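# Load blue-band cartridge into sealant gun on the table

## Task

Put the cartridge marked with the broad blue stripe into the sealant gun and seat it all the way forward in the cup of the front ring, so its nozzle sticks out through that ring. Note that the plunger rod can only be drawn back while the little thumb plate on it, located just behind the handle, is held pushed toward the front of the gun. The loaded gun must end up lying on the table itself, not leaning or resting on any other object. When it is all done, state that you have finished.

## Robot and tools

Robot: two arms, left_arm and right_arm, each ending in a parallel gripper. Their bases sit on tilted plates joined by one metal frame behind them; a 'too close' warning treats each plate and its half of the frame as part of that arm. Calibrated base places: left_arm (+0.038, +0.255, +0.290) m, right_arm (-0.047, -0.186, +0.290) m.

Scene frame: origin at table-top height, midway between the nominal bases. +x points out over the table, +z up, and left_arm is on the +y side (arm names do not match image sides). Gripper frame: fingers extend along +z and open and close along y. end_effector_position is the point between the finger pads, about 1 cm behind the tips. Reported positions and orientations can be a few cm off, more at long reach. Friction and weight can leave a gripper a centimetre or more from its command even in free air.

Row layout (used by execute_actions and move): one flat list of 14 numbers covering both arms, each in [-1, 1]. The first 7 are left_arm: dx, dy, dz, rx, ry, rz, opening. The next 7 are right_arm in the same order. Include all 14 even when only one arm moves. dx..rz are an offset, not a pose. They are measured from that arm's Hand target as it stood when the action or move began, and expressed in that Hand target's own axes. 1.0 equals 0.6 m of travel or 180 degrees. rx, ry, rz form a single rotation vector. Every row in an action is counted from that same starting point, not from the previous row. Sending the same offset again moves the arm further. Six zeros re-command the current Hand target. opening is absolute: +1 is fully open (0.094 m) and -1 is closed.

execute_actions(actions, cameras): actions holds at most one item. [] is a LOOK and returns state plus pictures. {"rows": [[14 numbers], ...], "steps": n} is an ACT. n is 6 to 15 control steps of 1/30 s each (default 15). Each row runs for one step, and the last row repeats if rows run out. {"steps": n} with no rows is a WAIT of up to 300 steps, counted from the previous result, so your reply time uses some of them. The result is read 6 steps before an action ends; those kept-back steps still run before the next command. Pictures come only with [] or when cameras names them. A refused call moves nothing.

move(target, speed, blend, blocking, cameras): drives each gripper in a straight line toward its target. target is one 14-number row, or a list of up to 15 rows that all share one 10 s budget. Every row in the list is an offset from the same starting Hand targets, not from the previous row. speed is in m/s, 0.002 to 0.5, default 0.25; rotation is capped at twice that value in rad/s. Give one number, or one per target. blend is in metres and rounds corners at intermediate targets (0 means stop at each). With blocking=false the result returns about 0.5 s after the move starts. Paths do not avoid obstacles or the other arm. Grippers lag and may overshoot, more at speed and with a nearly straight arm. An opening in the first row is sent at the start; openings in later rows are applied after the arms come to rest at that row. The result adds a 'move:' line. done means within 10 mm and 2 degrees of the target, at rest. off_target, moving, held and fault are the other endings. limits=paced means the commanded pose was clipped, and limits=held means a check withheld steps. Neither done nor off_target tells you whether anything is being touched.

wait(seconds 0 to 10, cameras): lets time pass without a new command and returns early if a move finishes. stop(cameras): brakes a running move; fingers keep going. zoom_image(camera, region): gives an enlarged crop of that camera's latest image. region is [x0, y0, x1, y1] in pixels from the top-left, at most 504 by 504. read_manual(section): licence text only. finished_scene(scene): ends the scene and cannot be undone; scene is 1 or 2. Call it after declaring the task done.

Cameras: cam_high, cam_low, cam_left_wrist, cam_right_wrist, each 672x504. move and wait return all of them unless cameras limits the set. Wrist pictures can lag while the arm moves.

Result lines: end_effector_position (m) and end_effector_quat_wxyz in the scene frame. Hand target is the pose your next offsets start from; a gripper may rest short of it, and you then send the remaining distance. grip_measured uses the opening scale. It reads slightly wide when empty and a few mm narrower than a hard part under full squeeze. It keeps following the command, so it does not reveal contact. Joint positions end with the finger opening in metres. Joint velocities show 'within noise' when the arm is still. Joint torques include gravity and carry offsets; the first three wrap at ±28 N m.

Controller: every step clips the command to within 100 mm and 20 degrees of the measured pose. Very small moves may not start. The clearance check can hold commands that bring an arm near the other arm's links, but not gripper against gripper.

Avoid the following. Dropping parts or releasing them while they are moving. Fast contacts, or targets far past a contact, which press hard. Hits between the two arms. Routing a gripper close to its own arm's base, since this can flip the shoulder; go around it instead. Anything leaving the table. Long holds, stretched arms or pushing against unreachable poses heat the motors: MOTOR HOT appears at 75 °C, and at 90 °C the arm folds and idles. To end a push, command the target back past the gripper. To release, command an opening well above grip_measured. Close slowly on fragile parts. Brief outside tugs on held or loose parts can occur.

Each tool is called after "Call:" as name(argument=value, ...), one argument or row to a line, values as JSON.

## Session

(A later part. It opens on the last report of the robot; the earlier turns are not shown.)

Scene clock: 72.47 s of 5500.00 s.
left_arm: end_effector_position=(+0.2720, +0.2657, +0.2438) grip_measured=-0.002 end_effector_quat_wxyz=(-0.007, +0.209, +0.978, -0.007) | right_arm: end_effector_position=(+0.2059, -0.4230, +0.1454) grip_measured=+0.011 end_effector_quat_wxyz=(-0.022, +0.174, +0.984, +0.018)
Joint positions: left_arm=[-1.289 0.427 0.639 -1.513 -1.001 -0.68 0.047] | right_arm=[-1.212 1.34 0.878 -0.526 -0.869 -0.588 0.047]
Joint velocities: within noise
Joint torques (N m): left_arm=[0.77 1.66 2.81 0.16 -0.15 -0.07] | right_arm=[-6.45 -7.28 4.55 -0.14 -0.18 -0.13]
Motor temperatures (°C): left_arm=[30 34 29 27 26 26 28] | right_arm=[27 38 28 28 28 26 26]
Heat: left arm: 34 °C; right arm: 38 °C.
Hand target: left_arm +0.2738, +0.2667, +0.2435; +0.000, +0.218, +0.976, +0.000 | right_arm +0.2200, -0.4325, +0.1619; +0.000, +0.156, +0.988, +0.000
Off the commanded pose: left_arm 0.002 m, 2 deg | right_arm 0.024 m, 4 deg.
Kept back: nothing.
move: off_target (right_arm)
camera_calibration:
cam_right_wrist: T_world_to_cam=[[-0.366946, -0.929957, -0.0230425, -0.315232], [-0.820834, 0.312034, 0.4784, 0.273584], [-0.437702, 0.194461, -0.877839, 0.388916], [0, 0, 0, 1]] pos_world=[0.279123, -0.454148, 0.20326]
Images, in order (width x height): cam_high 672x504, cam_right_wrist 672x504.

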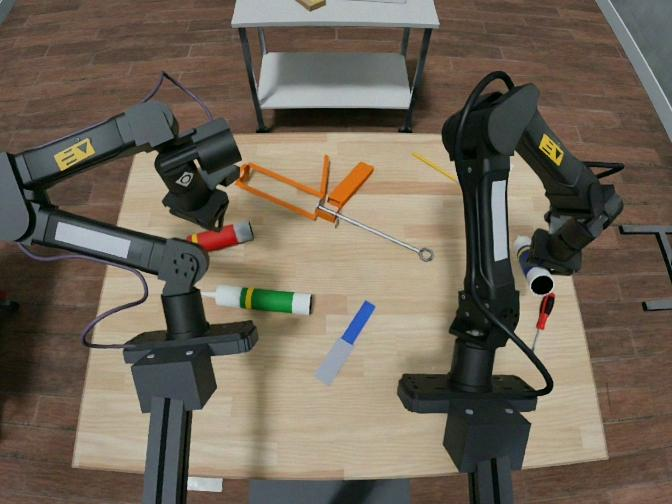

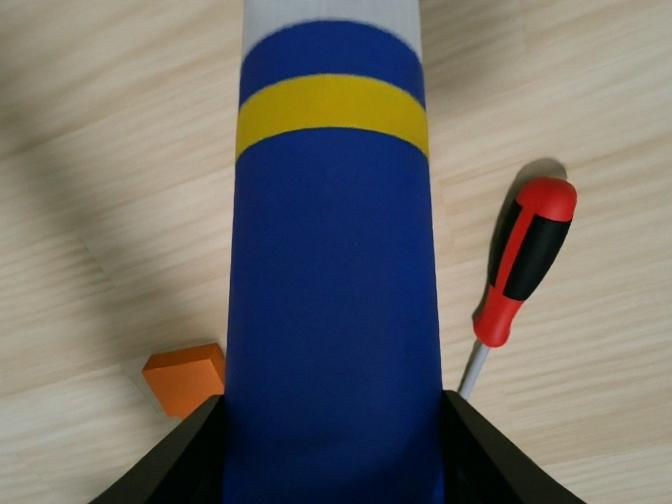

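Call:
move(
  target=[0,0,0,0,0,0,0, 0,0,0.21,0,0,0,-0.3],
  speed=0.1,
  cameras=["cam_high","cam_right_wrist"],
)

Scene clock: 75.00 s of 5500.00 s.
left_arm: end_effector_position=(+0.2720, +0.2657, +0.2438) grip_measured=-0.002 end_effector_quat_wxyz=(-0.007, +0.208, +0.978, -0.007) | right_arm: end_effector_position=(+0.2124, -0.4176, +0.0377) grip_measured=-0.002 end_effector_quat_wxyz=(-0.015, +0.159, +0.987, +0.024)
Joint positions: left_arm=[-1.289 0.427 0.639 -1.513 -1.001 -0.682 0.047] | right_arm=[-0.92 1.597 0.842 -0.001 -0.697 -0.298 0.047]
Joint velocities: within noise
Joint torques (N m): left_arm=[0.77 1.66 2.81 0.16 -0.15 -0.07] | right_arm=[-3.99 -5.35 2.36 0.63 0.15 0.15]
Motor temperatures (°C): left_arm=[29 33 29 27 26 26 28] | right_arm=[27 38 28 28 28 26 26]
Heat: left arm: 33 °C; right arm: 38 °C.
Hand target: left_arm +0.2738, +0.2667, +0.2435; +0.000, +0.218, +0.976, +0.000 | right_arm +0.2201, -0.4324, +0.0359; +0.000, +0.156, +0.988, +0.000
Off the commanded pose: left_arm 0.002 m, 2 deg | right_arm 0.017 m, 3 deg.
Kept back: nothing.
move: off_target (right_arm)
camera_calibration:
cam_right_wrist: T_world_to_cam=[[-0.338652, -0.940095, -0.0391903, -0.319967], [-0.837817, 0.282328, 0.467284, 0.320442], [-0.428227, 0.191081, -0.883238, 0.292929], [0, 0, 0, 1]] pos_world=[0.285554, -0.447243, 0.0964488]
Images, in order (width x height): cam_high 672x504, cam_right_wrist 672x504.

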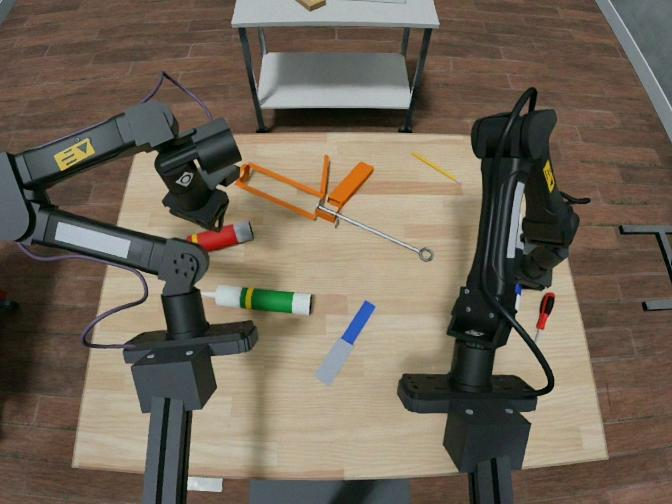

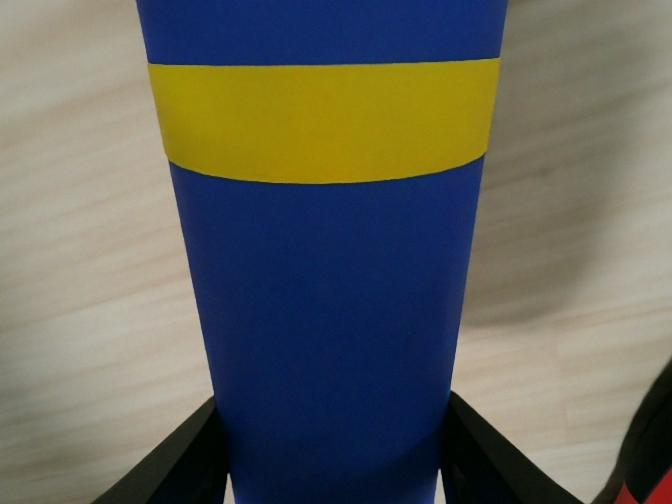

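Call:
move(
  target=[0,0,0,0,0,0,0, 0.01,0.015,0,0,0,0,0.3],
  speed=0.1,
  cameras=[],
)

Call:
move(
  target=[0,0,0,0,0,0,0, -0.057,0,0.01,0,0,0,0.3],
  speed=0.1,
  cameras=["cam_high","cam_right_wrist"],
)

Scene clock: 76.10 s of 5500.00 s.
left_arm: end_effector_position=(+0.2720, +0.2657, +0.2438) grip_measured=-0.002 end_effector_quat_wxyz=(-0.007, +0.208, +0.978, -0.007) | right_arm: end_effector_position=(+0.2094, -0.4181, +0.0344) grip_measured=+0.298 end_effector_quat_wxyz=(-0.014, +0.161, +0.987, +0.011)
Joint positions: left_arm=[-1.289 0.427 0.639 -1.513 -1.001 -0.682 0.047] | right_arm=[-0.907 1.597 0.817 0.048 -0.665 -0.274 0.061]
Joint velocities: within noise
Joint torques (N m): left_arm=[0.77 1.66 2.81 0.16 -0.15 -0.06] | right_arm=[-3.33 -6.95 0.88 0.39 0.14 0.1]
Motor temperatures (°C): left_arm=[29 33 29 27 26 26 28] | right_arm=[27 38 28 28 28 26 26]
Heat: left arm: 33 °C; right arm: 38 °C.
Hand target: left_arm +0.2738, +0.2667, +0.2435; +0.000, +0.218, +0.976, +0.000 | right_arm +0.2171, -0.4219, +0.0359; +0.000, +0.156, +0.988, +0.001
Off the commanded pose: left_arm 0.002 m, 2 deg | right_arm 0.009 m, 2 deg.
Kept back: nothing.
move: done
No camera images: "cameras" was empty.

Scene clock: 77.03 s of 5500.00 s.
left_arm: end_effector_position=(+0.2720, +0.2657, +0.2438) grip_measured=-0.002 end_effector_quat_wxyz=(-0.007, +0.207, +0.978, -0.007) | right_arm: end_effector_position=(+0.2554, -0.4327, +0.0333) grip_measured=+0.298 end_effector_quat_wxyz=(+0.012, +0.140, +0.990, +0.000)
Joint positions: left_arm=[-1.289 0.427 0.639 -1.513 -1.001 -0.684 0.047] | right_arm=[-0.874 1.597 0.942 0.008 -0.639 -0.246 0.061]
Joint velocities: within noise
Joint torques (N m): left_arm=[0.77 1.66 2.81 0.16 -0.15 -0.06] | right_arm=[-3.41 -5.74 2.41 0 0.14 0.09]
Motor temperatures (°C): left_arm=[29 33 29 27 26 26 28] | right_arm=[27 38 28 28 28 26 26]
Heat: left arm: 33 °C; right arm: 38 °C.
Hand target: left_arm +0.2738, +0.2667, +0.2435; +0.000, +0.218, +0.976, +0.000 | right_arm +0.2497, -0.4325, +0.0299; +0.000, +0.156, +0.988, +0.000
Off the commanded pose: left_arm 0.002 m, 2 deg | right_arm 0.007 m, 2 deg.
Kept back: nothing.
move: done
camera_calibration:
cam_right_wrist: T_world_to_cam=[[-0.30196, -0.95332, -0.000398027, -0.336114], [-0.868243, 0.27484, 0.413059, 0.369054], [-0.393668, 0.125073, -0.910704, 0.273869], [0, 0, 0, 1]] pos_world=[0.326749, -0.456108, 0.0968392]
Images, in order (width x height): cam_high 672x504, cam_right_wrist 672x504.

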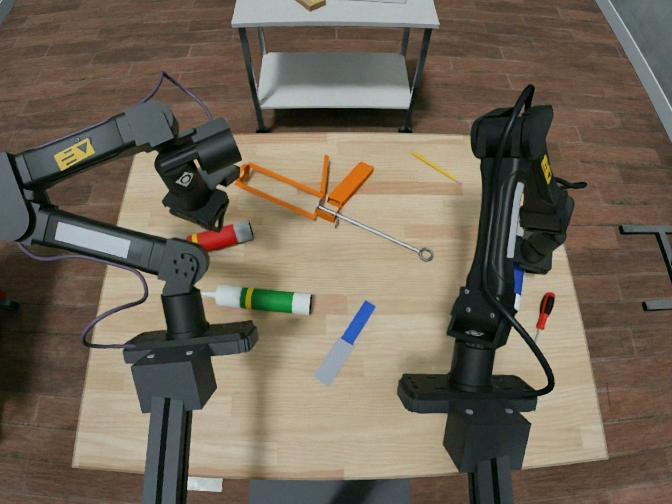

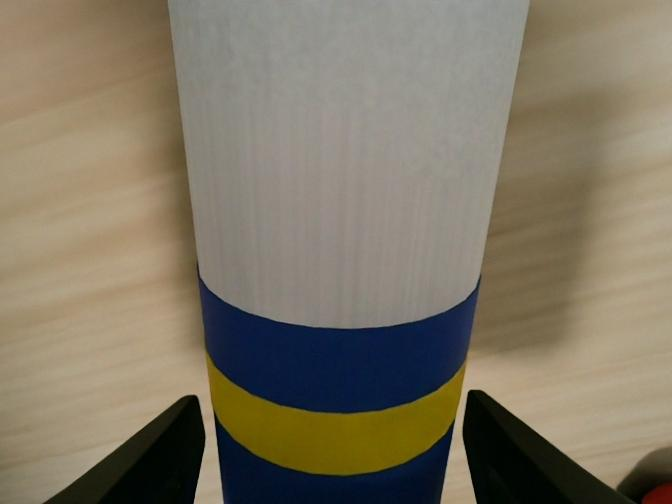

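Call:
move(
  target=[0,0,0,0,0,0,0, 0.022,0,0,0,0,0,0.3],
  speed=0.1,
  cameras=[],
)

Call:
move(
  target=[0,0,0,0,0,0,0, 0,0,0,0,0,0,-0.3],
  speed=0.1,
  cameras=["cam_right_wrist"],
)

Call:
move(
  target=[0,0,0,0,0,0,0, 0,0,-0.1,0,0,0,-0.3],
  speed=0.06,
  cameras=["cam_high","cam_right_wrist"],
)

Scene clock: 78.33 s of 5500.00 s.
left_arm: end_effector_position=(+0.2720, +0.2657, +0.2438) grip_measured=-0.002 end_effector_quat_wxyz=(-0.007, +0.207, +0.978, -0.007) | right_arm: end_effector_position=(+0.2385, -0.4244, +0.0314) grip_measured=+0.298 end_effector_quat_wxyz=(-0.004, +0.153, +0.988, +0.006)
Joint positions: left_arm=[-1.289 0.427 0.639 -1.513 -1.001 -0.684 0.047] | right_arm=[-0.874 1.597 0.903 0.005 -0.637 -0.246 0.061]
Joint velocities: within noise
Joint torques (N m): left_arm=[0.77 1.66 2.81 0.16 -0.15 -0.07] | right_arm=[-3.97 -5.82 1.24 0.4 0.08 0.02]
Motor temperatures (°C): left_arm=[29 33 29 27 26 26 28] | right_arm=[27 38 28 28 28 26 26]
Heat: left arm: 33 °C; right arm: 38 °C.
Hand target: left_arm +0.2738, +0.2667, +0.2435; +0.000, +0.218, +0.976, +0.000 | right_arm +0.2371, -0.4284, +0.0299; +0.000, +0.156, +0.988, +0.001
Off the commanded pose: left_arm 0.002 m, 2 deg | right_arm 0.005 m, 1 deg.
Kept back: nothing.
move: done
No camera images: "cameras" was empty.

Scene clock: 79.03 s of 5500.00 s.
left_arm: end_effector_position=(+0.2720, +0.2657, +0.2438) grip_measured=-0.002 end_effector_quat_wxyz=(-0.007, +0.206, +0.978, -0.007) | right_arm: end_effector_position=(+0.2385, -0.4252, +0.0315) grip_measured=+0.035 end_effector_quat_wxyz=(-0.004, +0.156, +0.988, +0.004)
Joint positions: left_arm=[-1.289 0.427 0.639 -1.513 -1.001 -0.685 0.047] | right_arm=[-0.874 1.597 0.903 0.006 -0.634 -0.238 0.049]
Joint velocities: within noise
Joint torques (N m): left_arm=[0.77 1.66 2.82 0.16 -0.15 -0.07] | right_arm=[-3.93 -5.82 1.22 0.38 0.03 0.02]
Motor temperatures (°C): left_arm=[29 33 29 27 26 26 28] | right_arm=[27 38 28 28 28 26 26]
Heat: left arm: 33 °C; right arm: 38 °C.
Hand target: left_arm +0.2738, +0.2667, +0.2435; +0.000, +0.218, +0.976, +0.000 | right_arm +0.2371, -0.4284, +0.0299; +0.000, +0.156, +0.988, +0.001
Off the commanded pose: left_arm 0.002 m, 2 deg | right_arm 0.004 m, 1 deg.
Kept back: nothing.
move: done
camera_calibration:
cam_right_wrist: T_world_to_cam=[[-0.332315, -0.943164, -0.00286579, -0.322498], [-0.845993, 0.296732, 0.442996, 0.356162], [-0.416968, 0.149639, -0.896519, 0.280124], [0, 0, 0, 1]] pos_world=[0.310942, -0.45177, 0.0924335]
Images, in order (width x height): cam_right_wrist 672x504.

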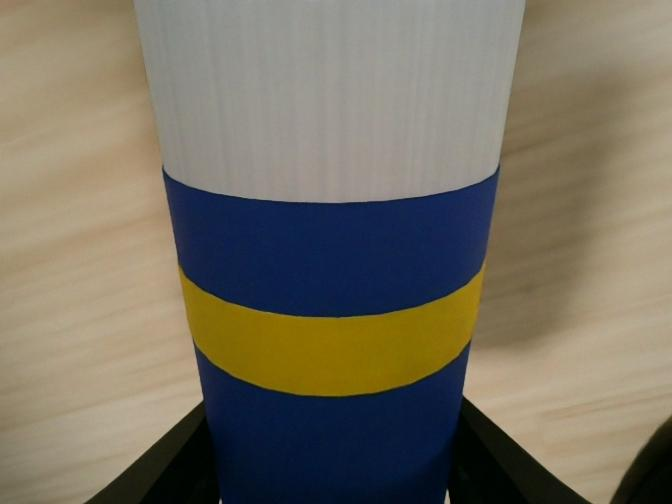

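Scene clock: 80.57 s of 5500.00 s.
left_arm: end_effector_position=(+0.2720, +0.2657, +0.2438) grip_measured=-0.002 end_effector_quat_wxyz=(-0.007, +0.206, +0.978, -0.007) | right_arm: end_effector_position=(+0.2269, -0.4215, +0.0705) grip_measured=+0.035 end_effector_quat_wxyz=(-0.020, +0.166, +0.986, +0.011)
Joint positions: left_arm=[-1.289 0.427 0.639 -1.513 -1.001 -0.685 0.047] | right_arm=[-0.965 1.484 0.874 -0.169 -0.702 -0.321 0.049]
Joint velocities: within noise
Joint torques (N m): left_arm=[0.77 1.66 2.81 0.16 -0.14 -0.07] | right_arm=[-6.82 -10.03 1.95 -0.13 -0.21 -0.14]
Motor temperatures (°C): left_arm=[29 33 29 27 26 26 28] | right_arm=[27 39 28 28 28 26 26]
Heat: left arm: 33 °C; right arm: 39 °C.
Hand target: left_arm +0.2738, +0.2667, +0.2435; +0.000, +0.218, +0.976, +0.000 | right_arm +0.2372, -0.4285, +0.0899; +0.000, +0.156, +0.988, +0.001
Off the commanded pose: left_arm 0.002 m, 2 deg | right_arm 0.023 m, 3 deg.
Kept back: nothing.
move: off_target (right_arm)
camera_calibration:
cam_right_wrist: T_world_to_cam=[[-0.351896, -0.935974, -0.0110006, -0.31466], [-0.827032, 0.30539, 0.471969, 0.325286], [-0.438392, 0.175182, -0.881546, 0.324316], [0, 0, 0, 1]] pos_world=[0.300472, -0.450667, 0.128913]
Images, in order (width x height): cam_high 672x504, cam_right_wrist 672x504.

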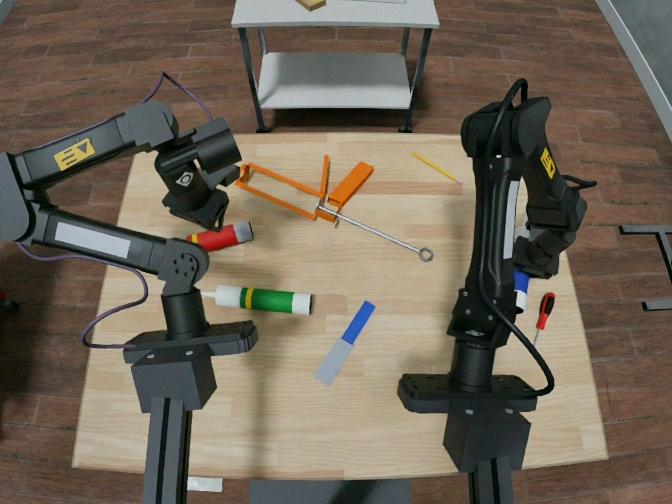

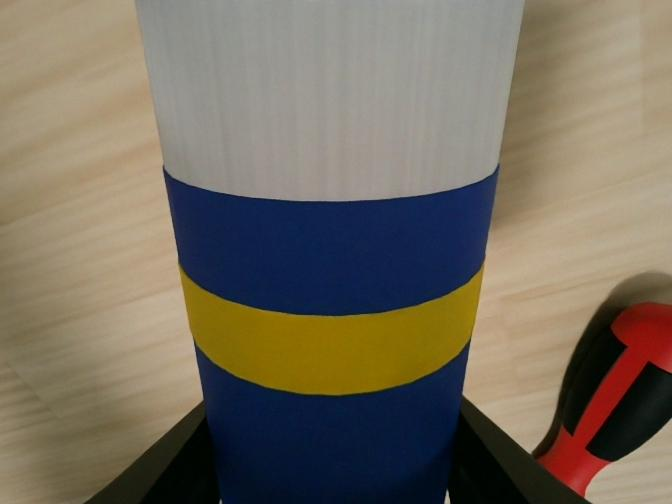

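Call:
move(
  target=[
    [0,0,0,0,0,0,0, 0,0,-0.15,0,0,0,-0.3],
    [0,0,0,0,0,0,0, -0.0699,0.9124,-0.1335,0.0535,0.0585,-0.4695,-0.3],
  ],
  speed=[0.12,0.22],
  blend=0.02,
  cameras=["cam_high","cam_right_wrist","cam_low"],
)

Scene clock: 88.37 s of 5500.00 s.
left_arm: end_effector_position=(+0.2720, +0.2657, +0.2438) grip_measured=-0.002 end_effector_quat_wxyz=(-0.007, +0.206, +0.978, -0.007) | right_arm: end_effector_position=(+0.4467, +0.0691, +0.1484) grip_measured=+0.035 end_effector_quat_wxyz=(-0.085, -0.535, +0.838, -0.059)
Joint positions: left_arm=[-1.289 0.427 0.639 -1.513 -1.001 -0.685 0.047] | right_arm=[0.89 2.176 2.594 -1.535 0.92 -0.343 0.049]
Joint velocities: within noise
Joint torques (N m): left_arm=[0.77 1.66 2.81 0.16 -0.15 -0.06] | right_arm=[11.47 -8.8 6.58 -0.7 0.3 0.02]
Motor temperatures (°C): left_arm=[29 32 29 27 26 26 28] | right_arm=[28 40 29 27 28 26 27]
Heat: left arm: 32 °C; right arm: 40 °C.
Hand target: left_arm +0.2738, +0.2667, +0.2435; +0.000, +0.218, +0.976, +0.000 | right_arm +0.4460, +0.0791, +0.1705; -0.094, -0.548, +0.829, -0.062
Off the commanded pose: left_arm 0.002 m, 2 deg | right_arm 0.024 m, 2 deg.
joint sent to its limit (right arm) — joint 4 (wrist pitch), lower limit.
Kept back: nothing.
move: off_target (right_arm)
camera_calibration:
cam_right_wrist: T_world_to_cam=[[0.896781, -0.442182, 0.0160754, -0.373234], [-0.359451, -0.706847, 0.609231, 0.16119], [-0.258028, -0.552125, -0.79283, 0.359923], [0, 0, 0, 1]] pos_world=[0.48552, 0.147622, 0.193156]
Images, in order (width x height): cam_high 672x504, cam_low 672x504, cam_right_wrist 672x504.

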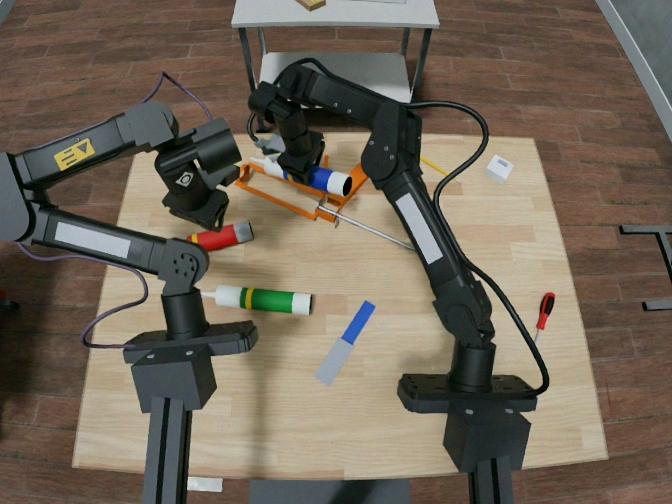

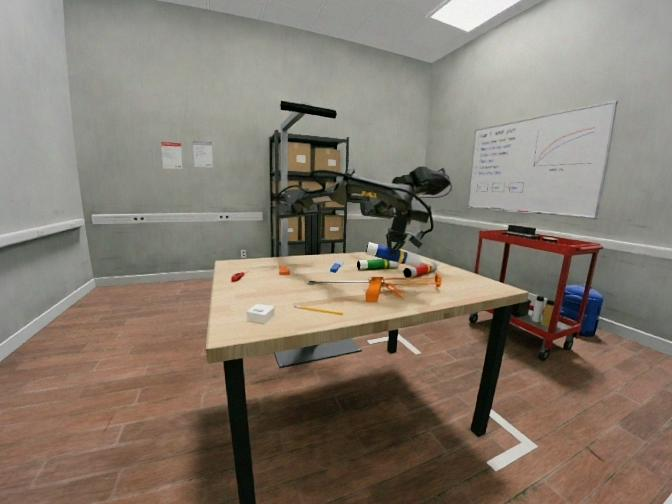

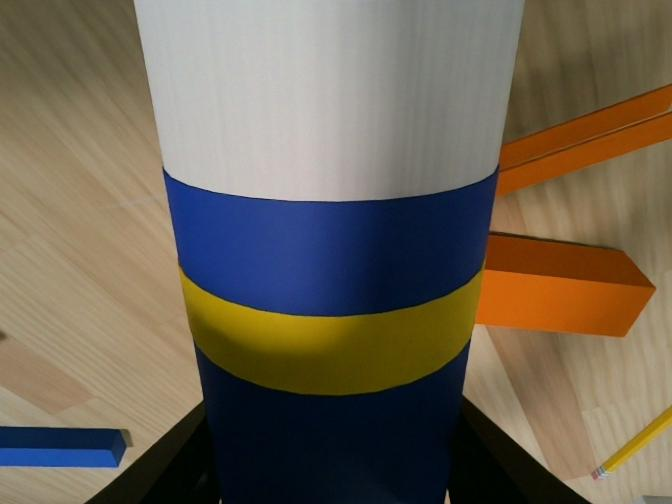

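Call:
zoom_image(
  camera="cam_high",
  region=[220, 130, 420, 260],
)

Call:
zoom_image(
  camera="cam_low",
  region=[340, 200, 460, 320],
)

Scaled by 2.520 from the camera's 672x504 image, which has a finer 960x720 frame.

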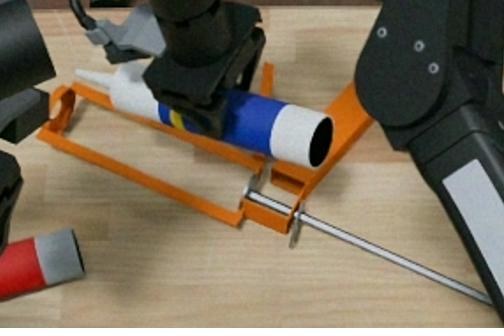

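Scaled by 4.200 from the camera's 672x504 image, which has a finer 960x720 frame.

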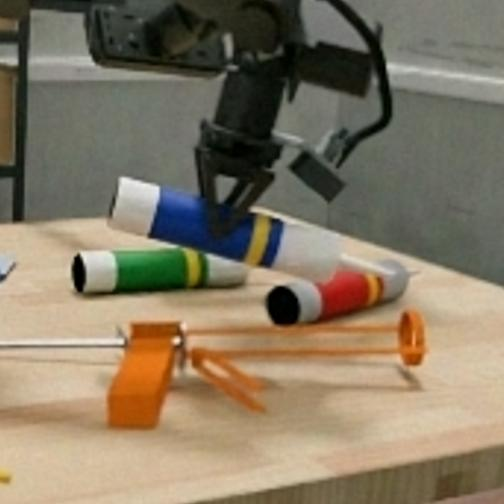

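Call:
move(
  target=[0,0,0,0,0,0,0, -0.0315,0.0079,0.092,0,0,0,-0.3],
  speed=0.12,
  cameras=["cam_high","cam_low"],
)

Call:
zoom_image(
  camera="cam_high",
  region=[220, 130, 420, 260],
)

Call:
zoom_image(
  camera="cam_low",
  region=[340, 200, 460, 320],
)

Scene clock: 91.43 s of 5500.00 s.
left_arm: end_effector_position=(+0.2720, +0.2657, +0.2438) grip_measured=-0.002 end_effector_quat_wxyz=(-0.007, +0.206, +0.978, -0.007) | right_arm: end_effector_position=(+0.4423, +0.0822, +0.0995) grip_measured=+0.035 end_effector_quat_wxyz=(-0.096, -0.541, +0.833, -0.069)
Joint positions: left_arm=[-1.289 0.427 0.639 -1.513 -1.001 -0.685 0.047] | right_arm=[0.833 2.342 2.747 -1.499 0.912 -0.407 0.049]
Joint velocities: within noise
Joint torques (N m): left_arm=[0.77 1.66 2.81 0.16 -0.15 -0.07] | right_arm=[9.03 -9.16 7.31 -0.61 0 -0.14]
Motor temperatures (°C): left_arm=[29 32 29 27 26 26 28] | right_arm=[29 41 29 27 28 26 27]
Heat: left arm: 32 °C; right arm: 41 °C.
Hand target: left_arm +0.2738, +0.2667, +0.2435; +0.000, +0.218, +0.976, +0.000 | right_arm +0.4440, +0.0867, +0.1125; -0.094, -0.548, +0.829, -0.062
Off the commanded pose: left_arm 0.002 m, 2 deg | right_arm 0.014 m, 1 deg.
Kept back: nothing.
move: off_target (right_arm)
Images, in order (width x height): cam_high 672x504, cam_low 672x504.

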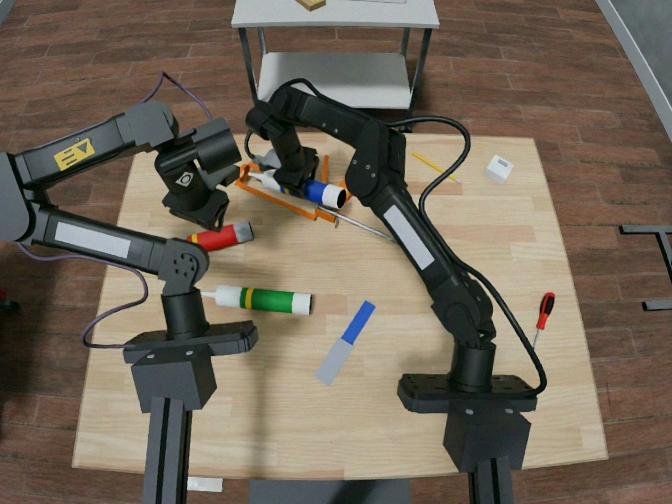

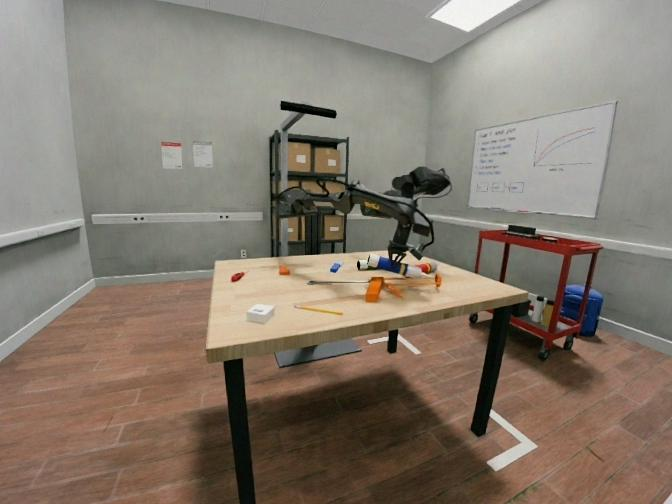

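Scaled by 2.520 from the camera's 672x504 image, which has a finer 960x720 frame.

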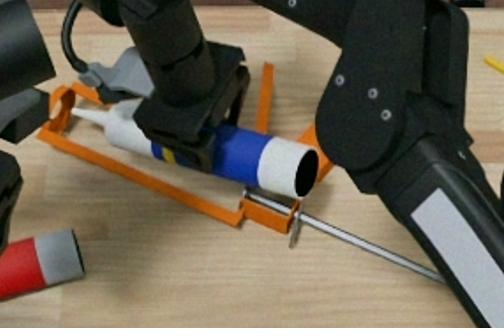

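Scaled by 4.200 from the camera's 672x504 image, which has a finer 960x720 frame.

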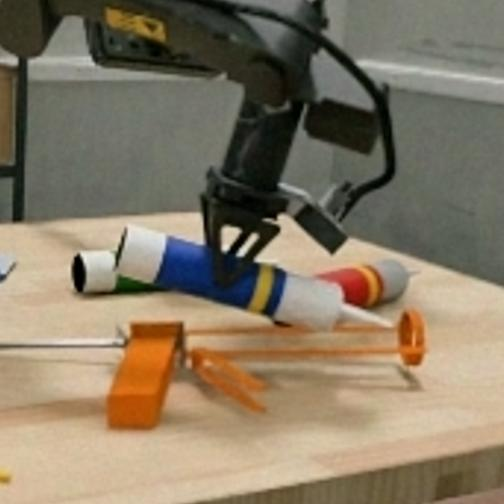

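Call:
wait(
  seconds=0.1,
  cameras=["cam_left_wrist","cam_right_wrist"],
)

Scene clock: 94.17 s of 5500.00 s.
left_arm: end_effector_position=(+0.2720, +0.2657, +0.2438) grip_measured=-0.002 end_effector_quat_wxyz=(-0.007, +0.206, +0.978, -0.007) | right_arm: end_effector_position=(+0.4423, +0.0822, +0.0995) grip_measured=+0.035 end_effector_quat_wxyz=(-0.096, -0.541, +0.833, -0.069)
Joint positions: left_arm=[-1.289 0.427 0.639 -1.513 -1.001 -0.685 0.047] | right_arm=[0.833 2.342 2.747 -1.499 0.912 -0.407 0.049]
Joint velocities: within noise
Joint torques (N m): left_arm=[0.77 1.66 2.82 0.16 -0.14 -0.07] | right_arm=[9.05 -9.16 7.31 -0.61 0 -0.14]
Motor temperatures (°C): left_arm=[29 32 29 27 26 26 28] | right_arm=[29 40 29 27 28 26 27]
Heat: left arm: 32 °C; right arm: 40 °C.
Hand target: left_arm +0.2738, +0.2667, +0.2435; +0.000, +0.218, +0.976, +0.000 | right_arm +0.4440, +0.0867, +0.1125; -0.094, -0.548, +0.829, -0.062
Off the commanded pose: left_arm 0.002 m, 2 deg | right_arm 0.014 m, 1 deg.
Steps of this call (1-82: nothing new was sent). Readings (end_effector_position of left_arm | right_arm):
1: (+0.2720, +0.2657, +0.2438) | (+0.4423, +0.0822, +0.0995)
2: (+0.2720, +0.2657, +0.2438) | (+0.4423, +0.0822, +0.0995)
4: (+0.2720, +0.2657, +0.2438) | (+0.4423, +0.0822, +0.0995)
8: (+0.2720, +0.2657, +0.2438) | (+0.4423, +0.0822, +0.0995)
82: the state above
camera_calibration:
cam_left_wrist: T_world_to_cam=[[-0.417808, -0.908203, 0.0245516, 0.349859], [-0.814079, 0.386232, 0.433706, 0.0514799], [-0.403376, 0.161219, -0.90072, 0.373465], [0, 0, 0, 1]] pos_world=[0.338729, 0.23765, 0.30547]
cam_right_wrist: T_world_to_cam=[[0.903809, -0.427449, 0.020435, -0.367439], [-0.342528, -0.693975, 0.633304, 0.187632], [-0.256524, -0.579385, -0.773634, 0.326927], [0, 0, 0, 1]] pos_world=[0.480229, 0.162567, 0.141602]
Images, in order (width x height): cam_left_wrist 672x504, cam_right_wrist 672x504.

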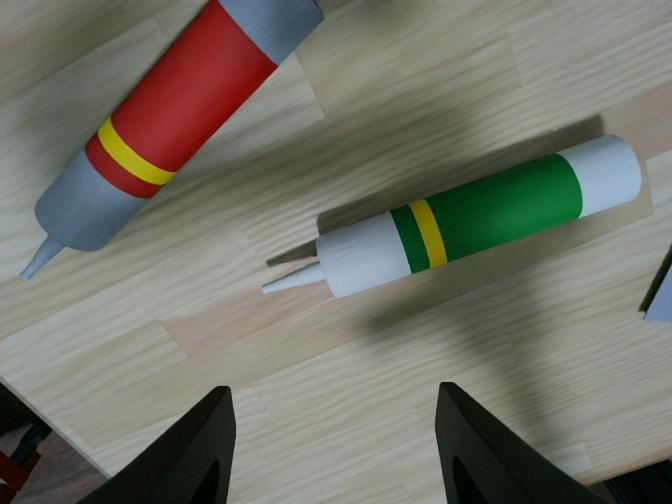

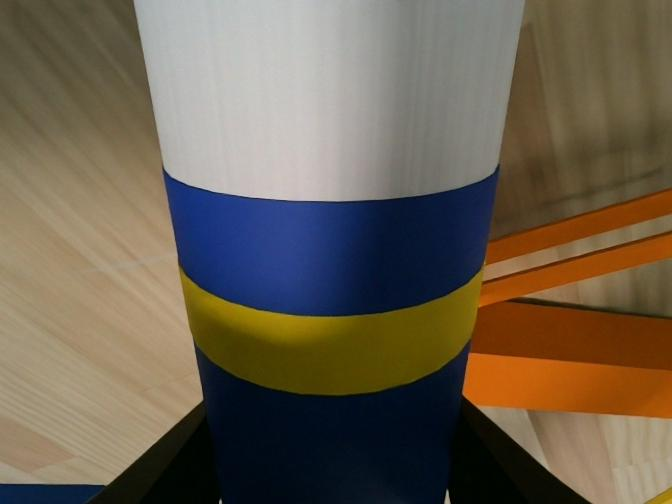

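Call:
wait(
  seconds=0.1,
  cameras=["cam_high","cam_low"],
)

Call:
zoom_image(
  camera="cam_high",
  region=[230, 155, 290, 200],
)

Call:
zoom_image(
  camera="cam_high",
  region=[290, 170, 360, 225],
)

Call:
zoom_image(
  camera="cam_low",
  region=[360, 245, 450, 310],
)

Scene clock: 95.83 s of 5500.00 s.
left_arm: end_effector_position=(+0.2720, +0.2657, +0.2438) grip_measured=-0.002 end_effector_quat_wxyz=(-0.007, +0.206, +0.978, -0.007) | right_arm: end_effector_position=(+0.4423, +0.0822, +0.0995) grip_measured=+0.035 end_effector_quat_wxyz=(-0.096, -0.541, +0.833, -0.069)
Joint positions: left_arm=[-1.289 0.427 0.639 -1.513 -1.001 -0.685 0.047] | right_arm=[0.833 2.342 2.747 -1.499 0.912 -0.407 0.049]
Joint velocities: within noise
Joint torques (N m): left_arm=[0.77 1.66 2.81 0.16 -0.15 -0.07] | right_arm=[9.05 -9.16 7.3 -0.61 0 -0.14]
Motor temperatures (°C): left_arm=[29 32 29 27 26 26 28] | right_arm=[30 40 29 27 28 26 27]
Heat: left arm: 32 °C; right arm: 40 °C.
Hand target: left_arm +0.2738, +0.2667, +0.2435; +0.000, +0.218, +0.976, +0.000 | right_arm +0.4440, +0.0867, +0.1125; -0.094, -0.548, +0.829, -0.062
Off the commanded pose: left_arm 0.002 m, 2 deg | right_arm 0.014 m, 1 deg.
Steps of this call (1-50: nothing new was sent). Readings (end_effector_position of left_arm | right_arm):
1: (+0.2720, +0.2657, +0.2438) | (+0.4423, +0.0822, +0.0995)
2: (+0.2720, +0.2657, +0.2438) | (+0.4423, +0.0822, +0.0995)
4: (+0.2720, +0.2657, +0.2438) | (+0.4423, +0.0822, +0.0995)
8: (+0.2720, +0.2657, +0.2438) | (+0.4423, +0.0822, +0.0995)
50: the state above
Images, in order (width x height): cam_high 672x504, cam_low 672x504.

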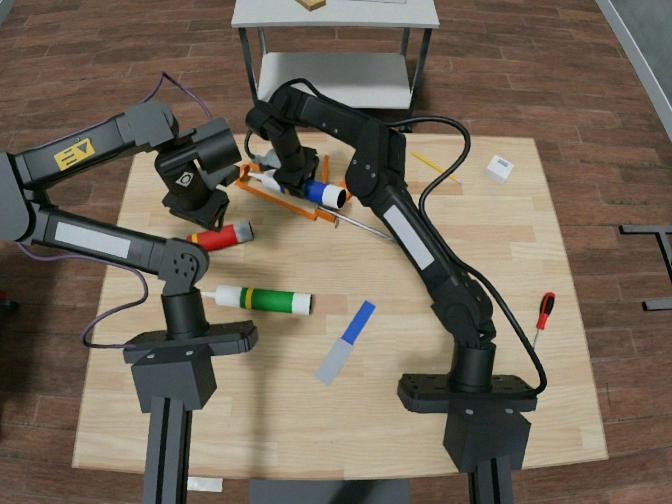

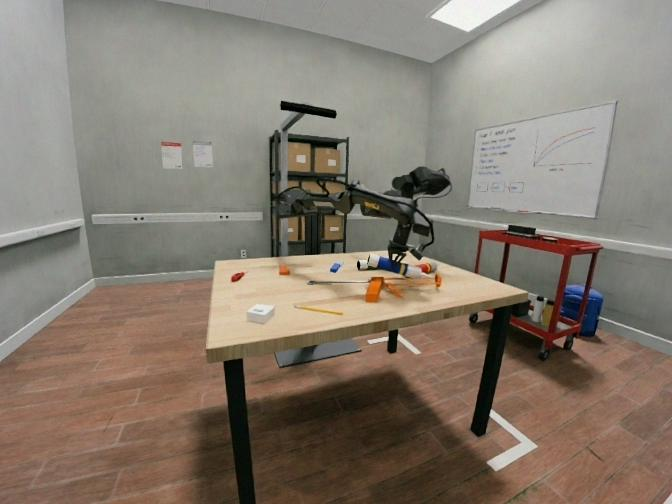

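Scaled by 8.400 from the camera's 672x504 image, which has a finer 960x720 frame.

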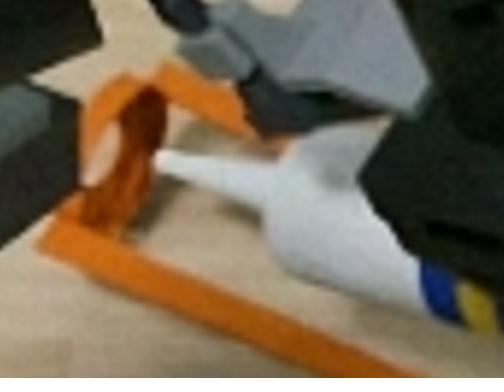

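Scaled by 7.200 from the camera's 672x504 image, which has a finer 960x720 frame.

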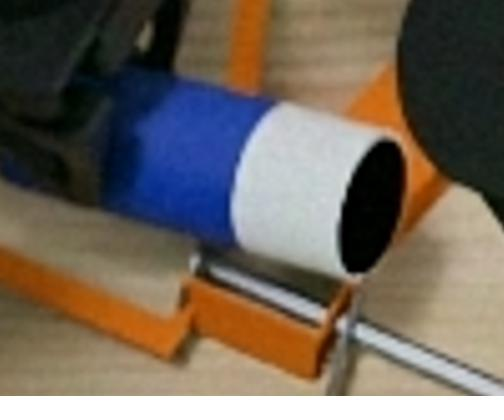

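Scaled by 5.600 from the camera's 672x504 image, which has a finer 960x720 frame.

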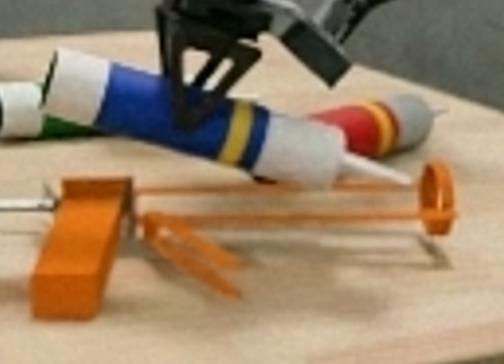

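Call:
move(
  target=[0,0,0,0,0,0,0, -0.0037,-0.0083,0.0165,0,0,0,-0.3],
  speed=0.05,
  cameras=["cam_high","cam_low"],
)

Call:
zoom_image(
  camera="cam_high",
  region=[230, 155, 290, 200],
)

Call:
zoom_image(
  camera="cam_low",
  region=[360, 245, 450, 310],
)

Scene clock: 97.50 s of 5500.00 s.
left_arm: end_effector_position=(+0.2720, +0.2657, +0.2438) grip_measured=-0.002 end_effector_quat_wxyz=(-0.007, +0.206, +0.978, -0.007) | right_arm: end_effector_position=(+0.4446, +0.0799, +0.0919) grip_measured=+0.035 end_effector_quat_wxyz=(-0.098, -0.544, +0.831, -0.069)
Joint positions: left_arm=[-1.289 0.427 0.639 -1.513 -1.001 -0.685 0.047] | right_arm=[0.815 2.367 2.787 -1.499 0.903 -0.436 0.049]
Joint velocities: within noise
Joint torques (N m): left_arm=[0.77 1.66 2.81 0.16 -0.14 -0.06] | right_arm=[8.59 -9.18 7.28 -0.45 -0.01 -0.14]
Motor temperatures (°C): left_arm=[29 32 29 27 26 26 28] | right_arm=[30 41 29 27 28 26 27]
Heat: left arm: 32 °C; right arm: 41 °C.
Hand target: left_arm +0.2738, +0.2667, +0.2435; +0.000, +0.218, +0.976, +0.000 | right_arm +0.4485, +0.0846, +0.1023; -0.094, -0.548, +0.829, -0.062
Off the commanded pose: left_arm 0.002 m, 2 deg | right_arm 0.012 m, 1 deg.
Kept back: nothing.
move: off_target (right_arm)
Images, in order (width x height): cam_high 672x504, cam_low 672x504.

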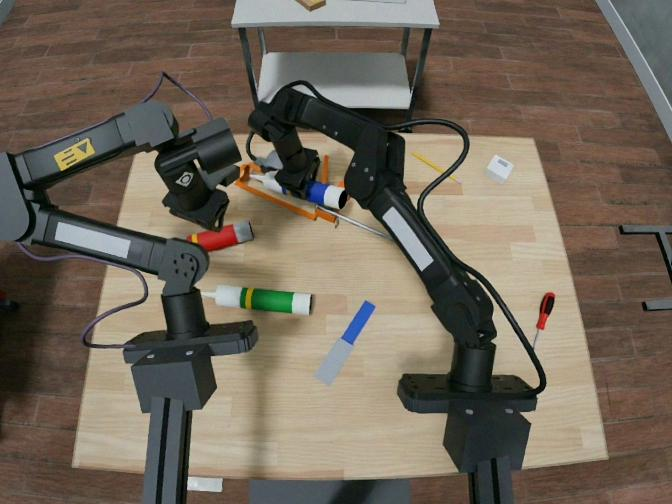

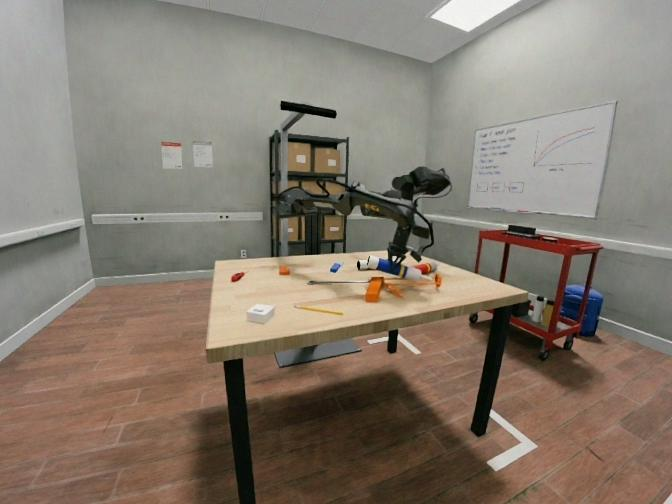

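Scaled by 8.400 from the camera's 672x504 image, which has a finer 960x720 frame.

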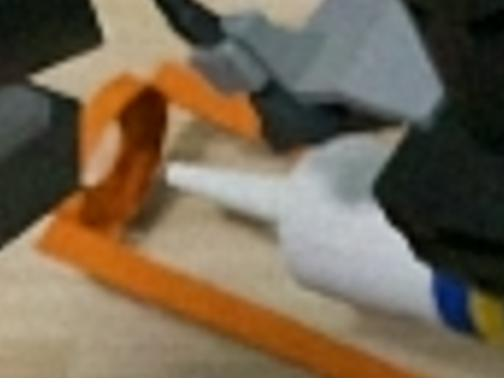

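Scaled by 5.600 from the camera's 672x504 image, which has a finer 960x720 frame.

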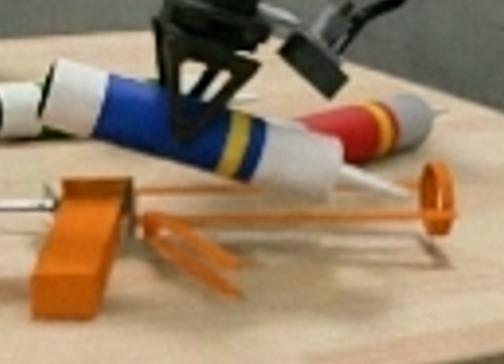

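Call:
move(
  target=[0,0,0,0,0,0,0, -0.0605,-0.0033,0.0031,0,0,0,-0.3],
  speed=0.05,
  cameras=["cam_high","cam_low"],
)

Call:
zoom_image(
  camera="cam_high",
  region=[230, 155, 290, 200],
)

Call:
zoom_image(
  camera="cam_low",
  region=[360, 245, 450, 310],
)

Scene clock: 99.27 s of 5500.00 s.
left_arm: end_effector_position=(+0.2720, +0.2657, +0.2438) grip_measured=-0.002 end_effector_quat_wxyz=(-0.007, +0.206, +0.978, -0.007) | right_arm: end_effector_position=(+0.4560, +0.1021, +0.0774) grip_measured=+0.035 end_effector_quat_wxyz=(-0.061, -0.555, +0.827, -0.065)
Joint positions: left_arm=[-1.289 0.427 0.639 -1.513 -1.001 -0.685 0.047] | right_arm=[0.815 2.415 2.825 -1.367 0.903 -0.551 0.049]
Joint velocities: within noise
Joint torques (N m): left_arm=[0.77 1.66 2.81 0.16 -0.15 -0.06] | right_arm=[10.18 -9.33 7.46 0 0.09 -0.13]
Motor temperatures (°C): left_arm=[29 31 29 27 26 26 28] | right_arm=[30 41 30 27 28 26 27]
Heat: left arm: 31 °C; right arm: 41 °C.
Hand target: left_arm +0.2738, +0.2667, +0.2435; +0.000, +0.218, +0.976, +0.000 | right_arm +0.4641, +0.1160, +0.0924; -0.094, -0.548, +0.829, -0.062
Off the commanded pose: left_arm 0.002 m, 2 deg | right_arm 0.022 m, 4 deg.
elbow stopped short (right arm): the move would have taken joint 3 (elbow) straighter than the controller allows.
Kept back: nothing.
move: off_target (right_arm)
Images, in order (width x height): cam_high 672x504, cam_low 672x504.

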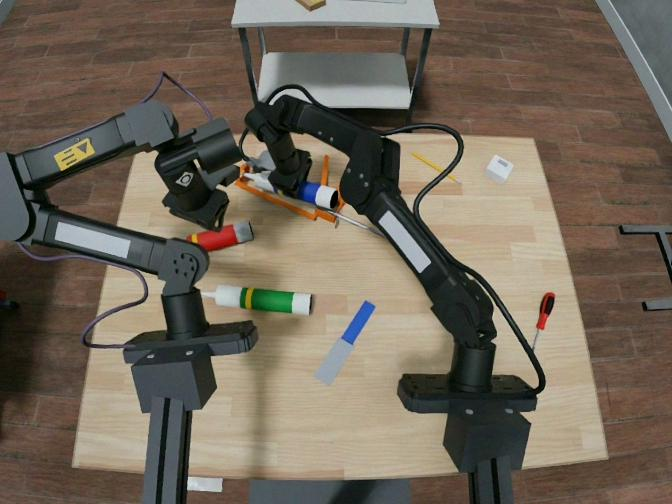

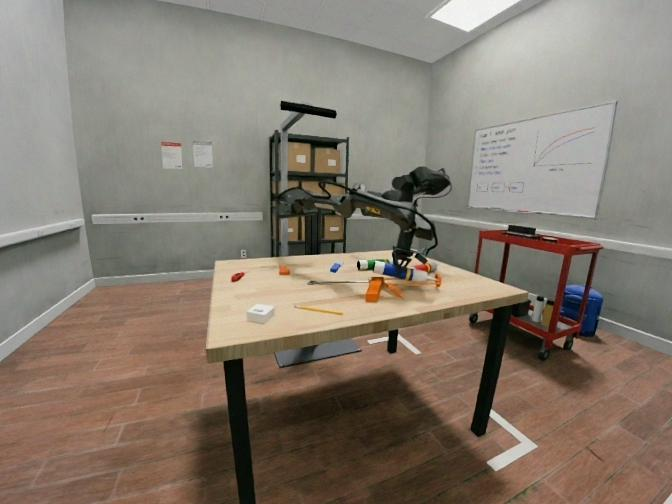

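Scaled by 8.400 from the camera's 672x504 image, which has a finer 960x720 frame.

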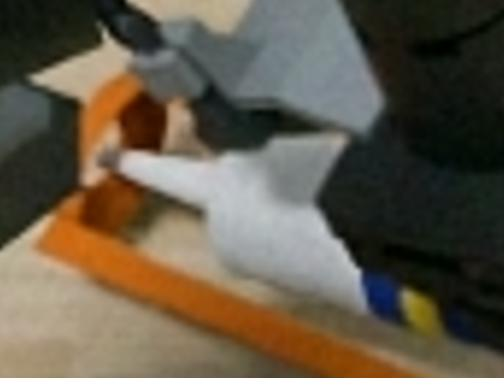

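Scaled by 5.600 from the camera's 672x504 image, which has a finer 960x720 frame.

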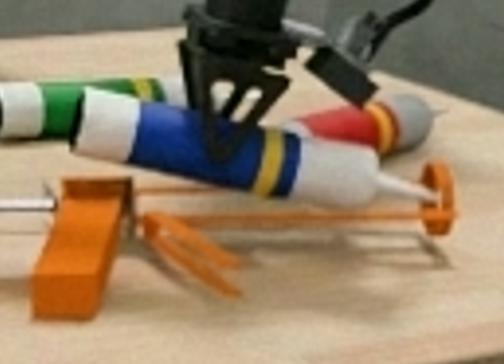

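Call:
move(
  target=[
    [0,0,0,0,0,0,0, 0.11,0,-0.0157,0,0,0,-0.3],
    [0,0,0,0,0,0,0, 0.1677,0,-0.1835,0,0,0,-0.3],
    [0,0,0,0,0,0,0, 0.658,0.032,-0.083,0,0,0,-0.3],
  ],
  speed=[0.08,0.15,0.25],
  blend=[0.005,0.02,0],
  cameras=["cam_high"],
)

Call:
zoom_image(
  camera="cam_high",
  region=[220, 130, 450, 280],
)

Scene clock: 106.13 s of 5500.00 s.
left_arm: end_effector_position=(+0.2720, +0.2657, +0.2438) grip_measured=-0.002 end_effector_quat_wxyz=(-0.007, +0.206, +0.978, -0.007) | right_arm: end_effector_position=(+0.2964, -0.2154, +0.2186) grip_measured=+0.035 end_effector_quat_wxyz=(-0.111, -0.549, +0.826, -0.054)
Joint positions: left_arm=[-1.289 0.427 0.639 -1.513 -1.001 -0.685 0.047] | right_arm=[0.32 0.761 0.98 -0.974 0.569 -0.959 0.049]
Joint velocities: within noise
Joint torques (N m): left_arm=[0.77 1.66 2.81 0.16 -0.15 -0.07] | right_arm=[-0.57 -9.31 4.59 -0.07 0.02 -0.16]
Motor temperatures (°C): left_arm=[29 31 29 27 26 26 28] | right_arm=[31 43 29 27 28 26 27]
Heat: left arm: 31 °C; right arm: 43 °C.
Hand target: left_arm +0.2738, +0.2667, +0.2435; +0.000, +0.218, +0.976, +0.000 | right_arm +0.2999, -0.2202, +0.2294; -0.094, -0.548, +0.829, -0.062
Off the commanded pose: left_arm 0.002 m, 2 deg | right_arm 0.012 m, 2 deg.
Kept back: nothing.
move: off_target (right_arm)
Images, in order (width x height): cam_high 672x504.

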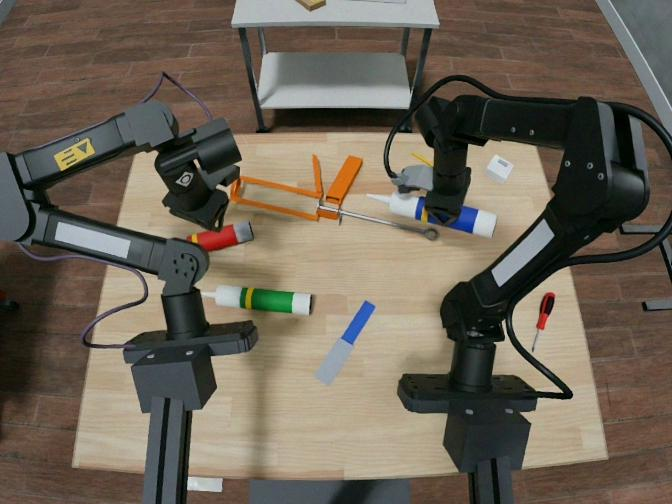

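Scaled by 2.191 from the camera's 672x504 image, which has a finer 960x720 frame.

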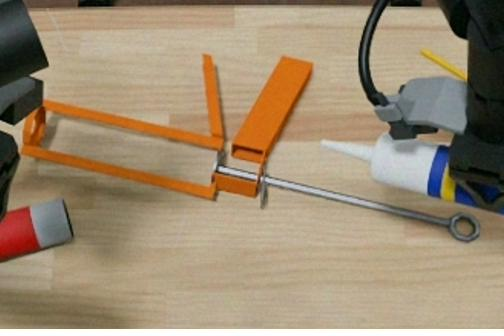

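Call:
move(
  target=[-0.5055,-0.2,0.206,0,0,-0.0689,0.9, 0.19,-0.0105,0.044,0,0,0,-0.3],
  speed=0.2,
  cameras=["cam_high","cam_left_wrist"],
)

Scene clock: 110.10 s of 5500.00 s.
left_arm: end_effector_position=(+0.5028, +0.0331, +0.1287) grip_measured=+0.898 end_effector_quat_wxyz=(+0.011, +0.108, +0.994, -0.004) | right_arm: end_effector_position=(+0.2566, -0.3237, +0.2277) grip_measured=+0.035 end_effector_quat_wxyz=(-0.093, -0.539, +0.836, -0.049)
Joint positions: left_arm=[-0.852 1.689 1.607 -0.689 -0.796 -0.24 0.089] | right_arm=[-0.923 0.68 0.857 -0.859 -0.458 -1.72 0.049]
Joint velocities: within noise
Joint torques (N m): left_arm=[-5.41 -7.77 5.07 0.19 0.13 -0.08] | right_arm=[-1.46 -3.54 4.4 0.41 0.06 -0.15]
Motor temperatures (°C): left_arm=[29 31 30 27 26 26 28] | right_arm=[30 43 29 27 28 26 27]
Heat: left arm: 31 °C; right arm: 43 °C.
Hand target: left_arm +0.4971, +0.0290, +0.1198; +0.000, +0.111, +0.994, +0.000 | right_arm +0.2599, -0.3304, +0.2292; -0.094, -0.548, +0.829, -0.062
Off the commanded pose: left_arm 0.011 m, 1 deg | right_arm 0.008 m, 2 deg.
Kept back: nothing.
move: off_target (left_arm)
camera_calibration:
cam_left_wrist: T_world_to_cam=[[-0.230041, -0.973078, 0.0141494, 0.146934], [-0.889509, 0.216139, 0.402564, 0.42663], [-0.394785, 0.0800203, -0.915282, 0.400561], [0, 0, 0, 1]] pos_world=[0.571427, 0.0187136, 0.192801]
Images, in order (width x height): cam_high 672x504, cam_left_wrist 672x504.

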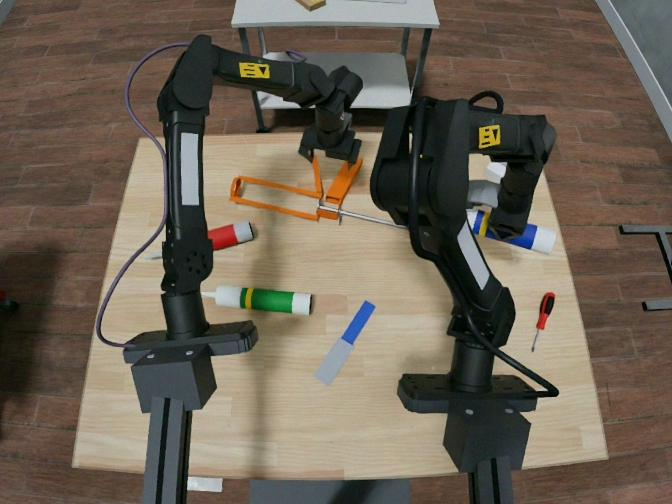

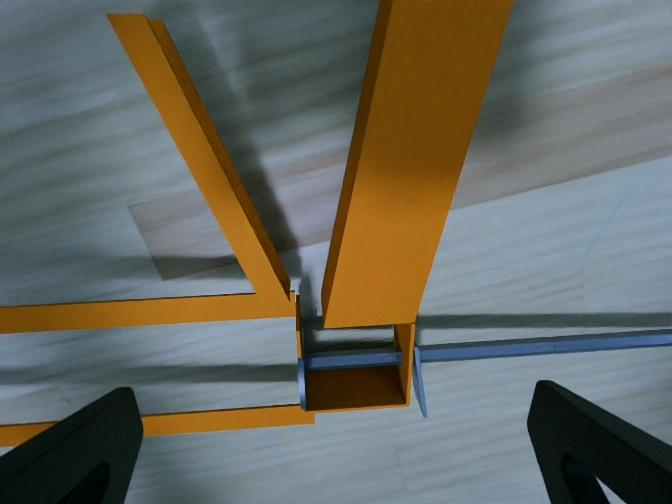

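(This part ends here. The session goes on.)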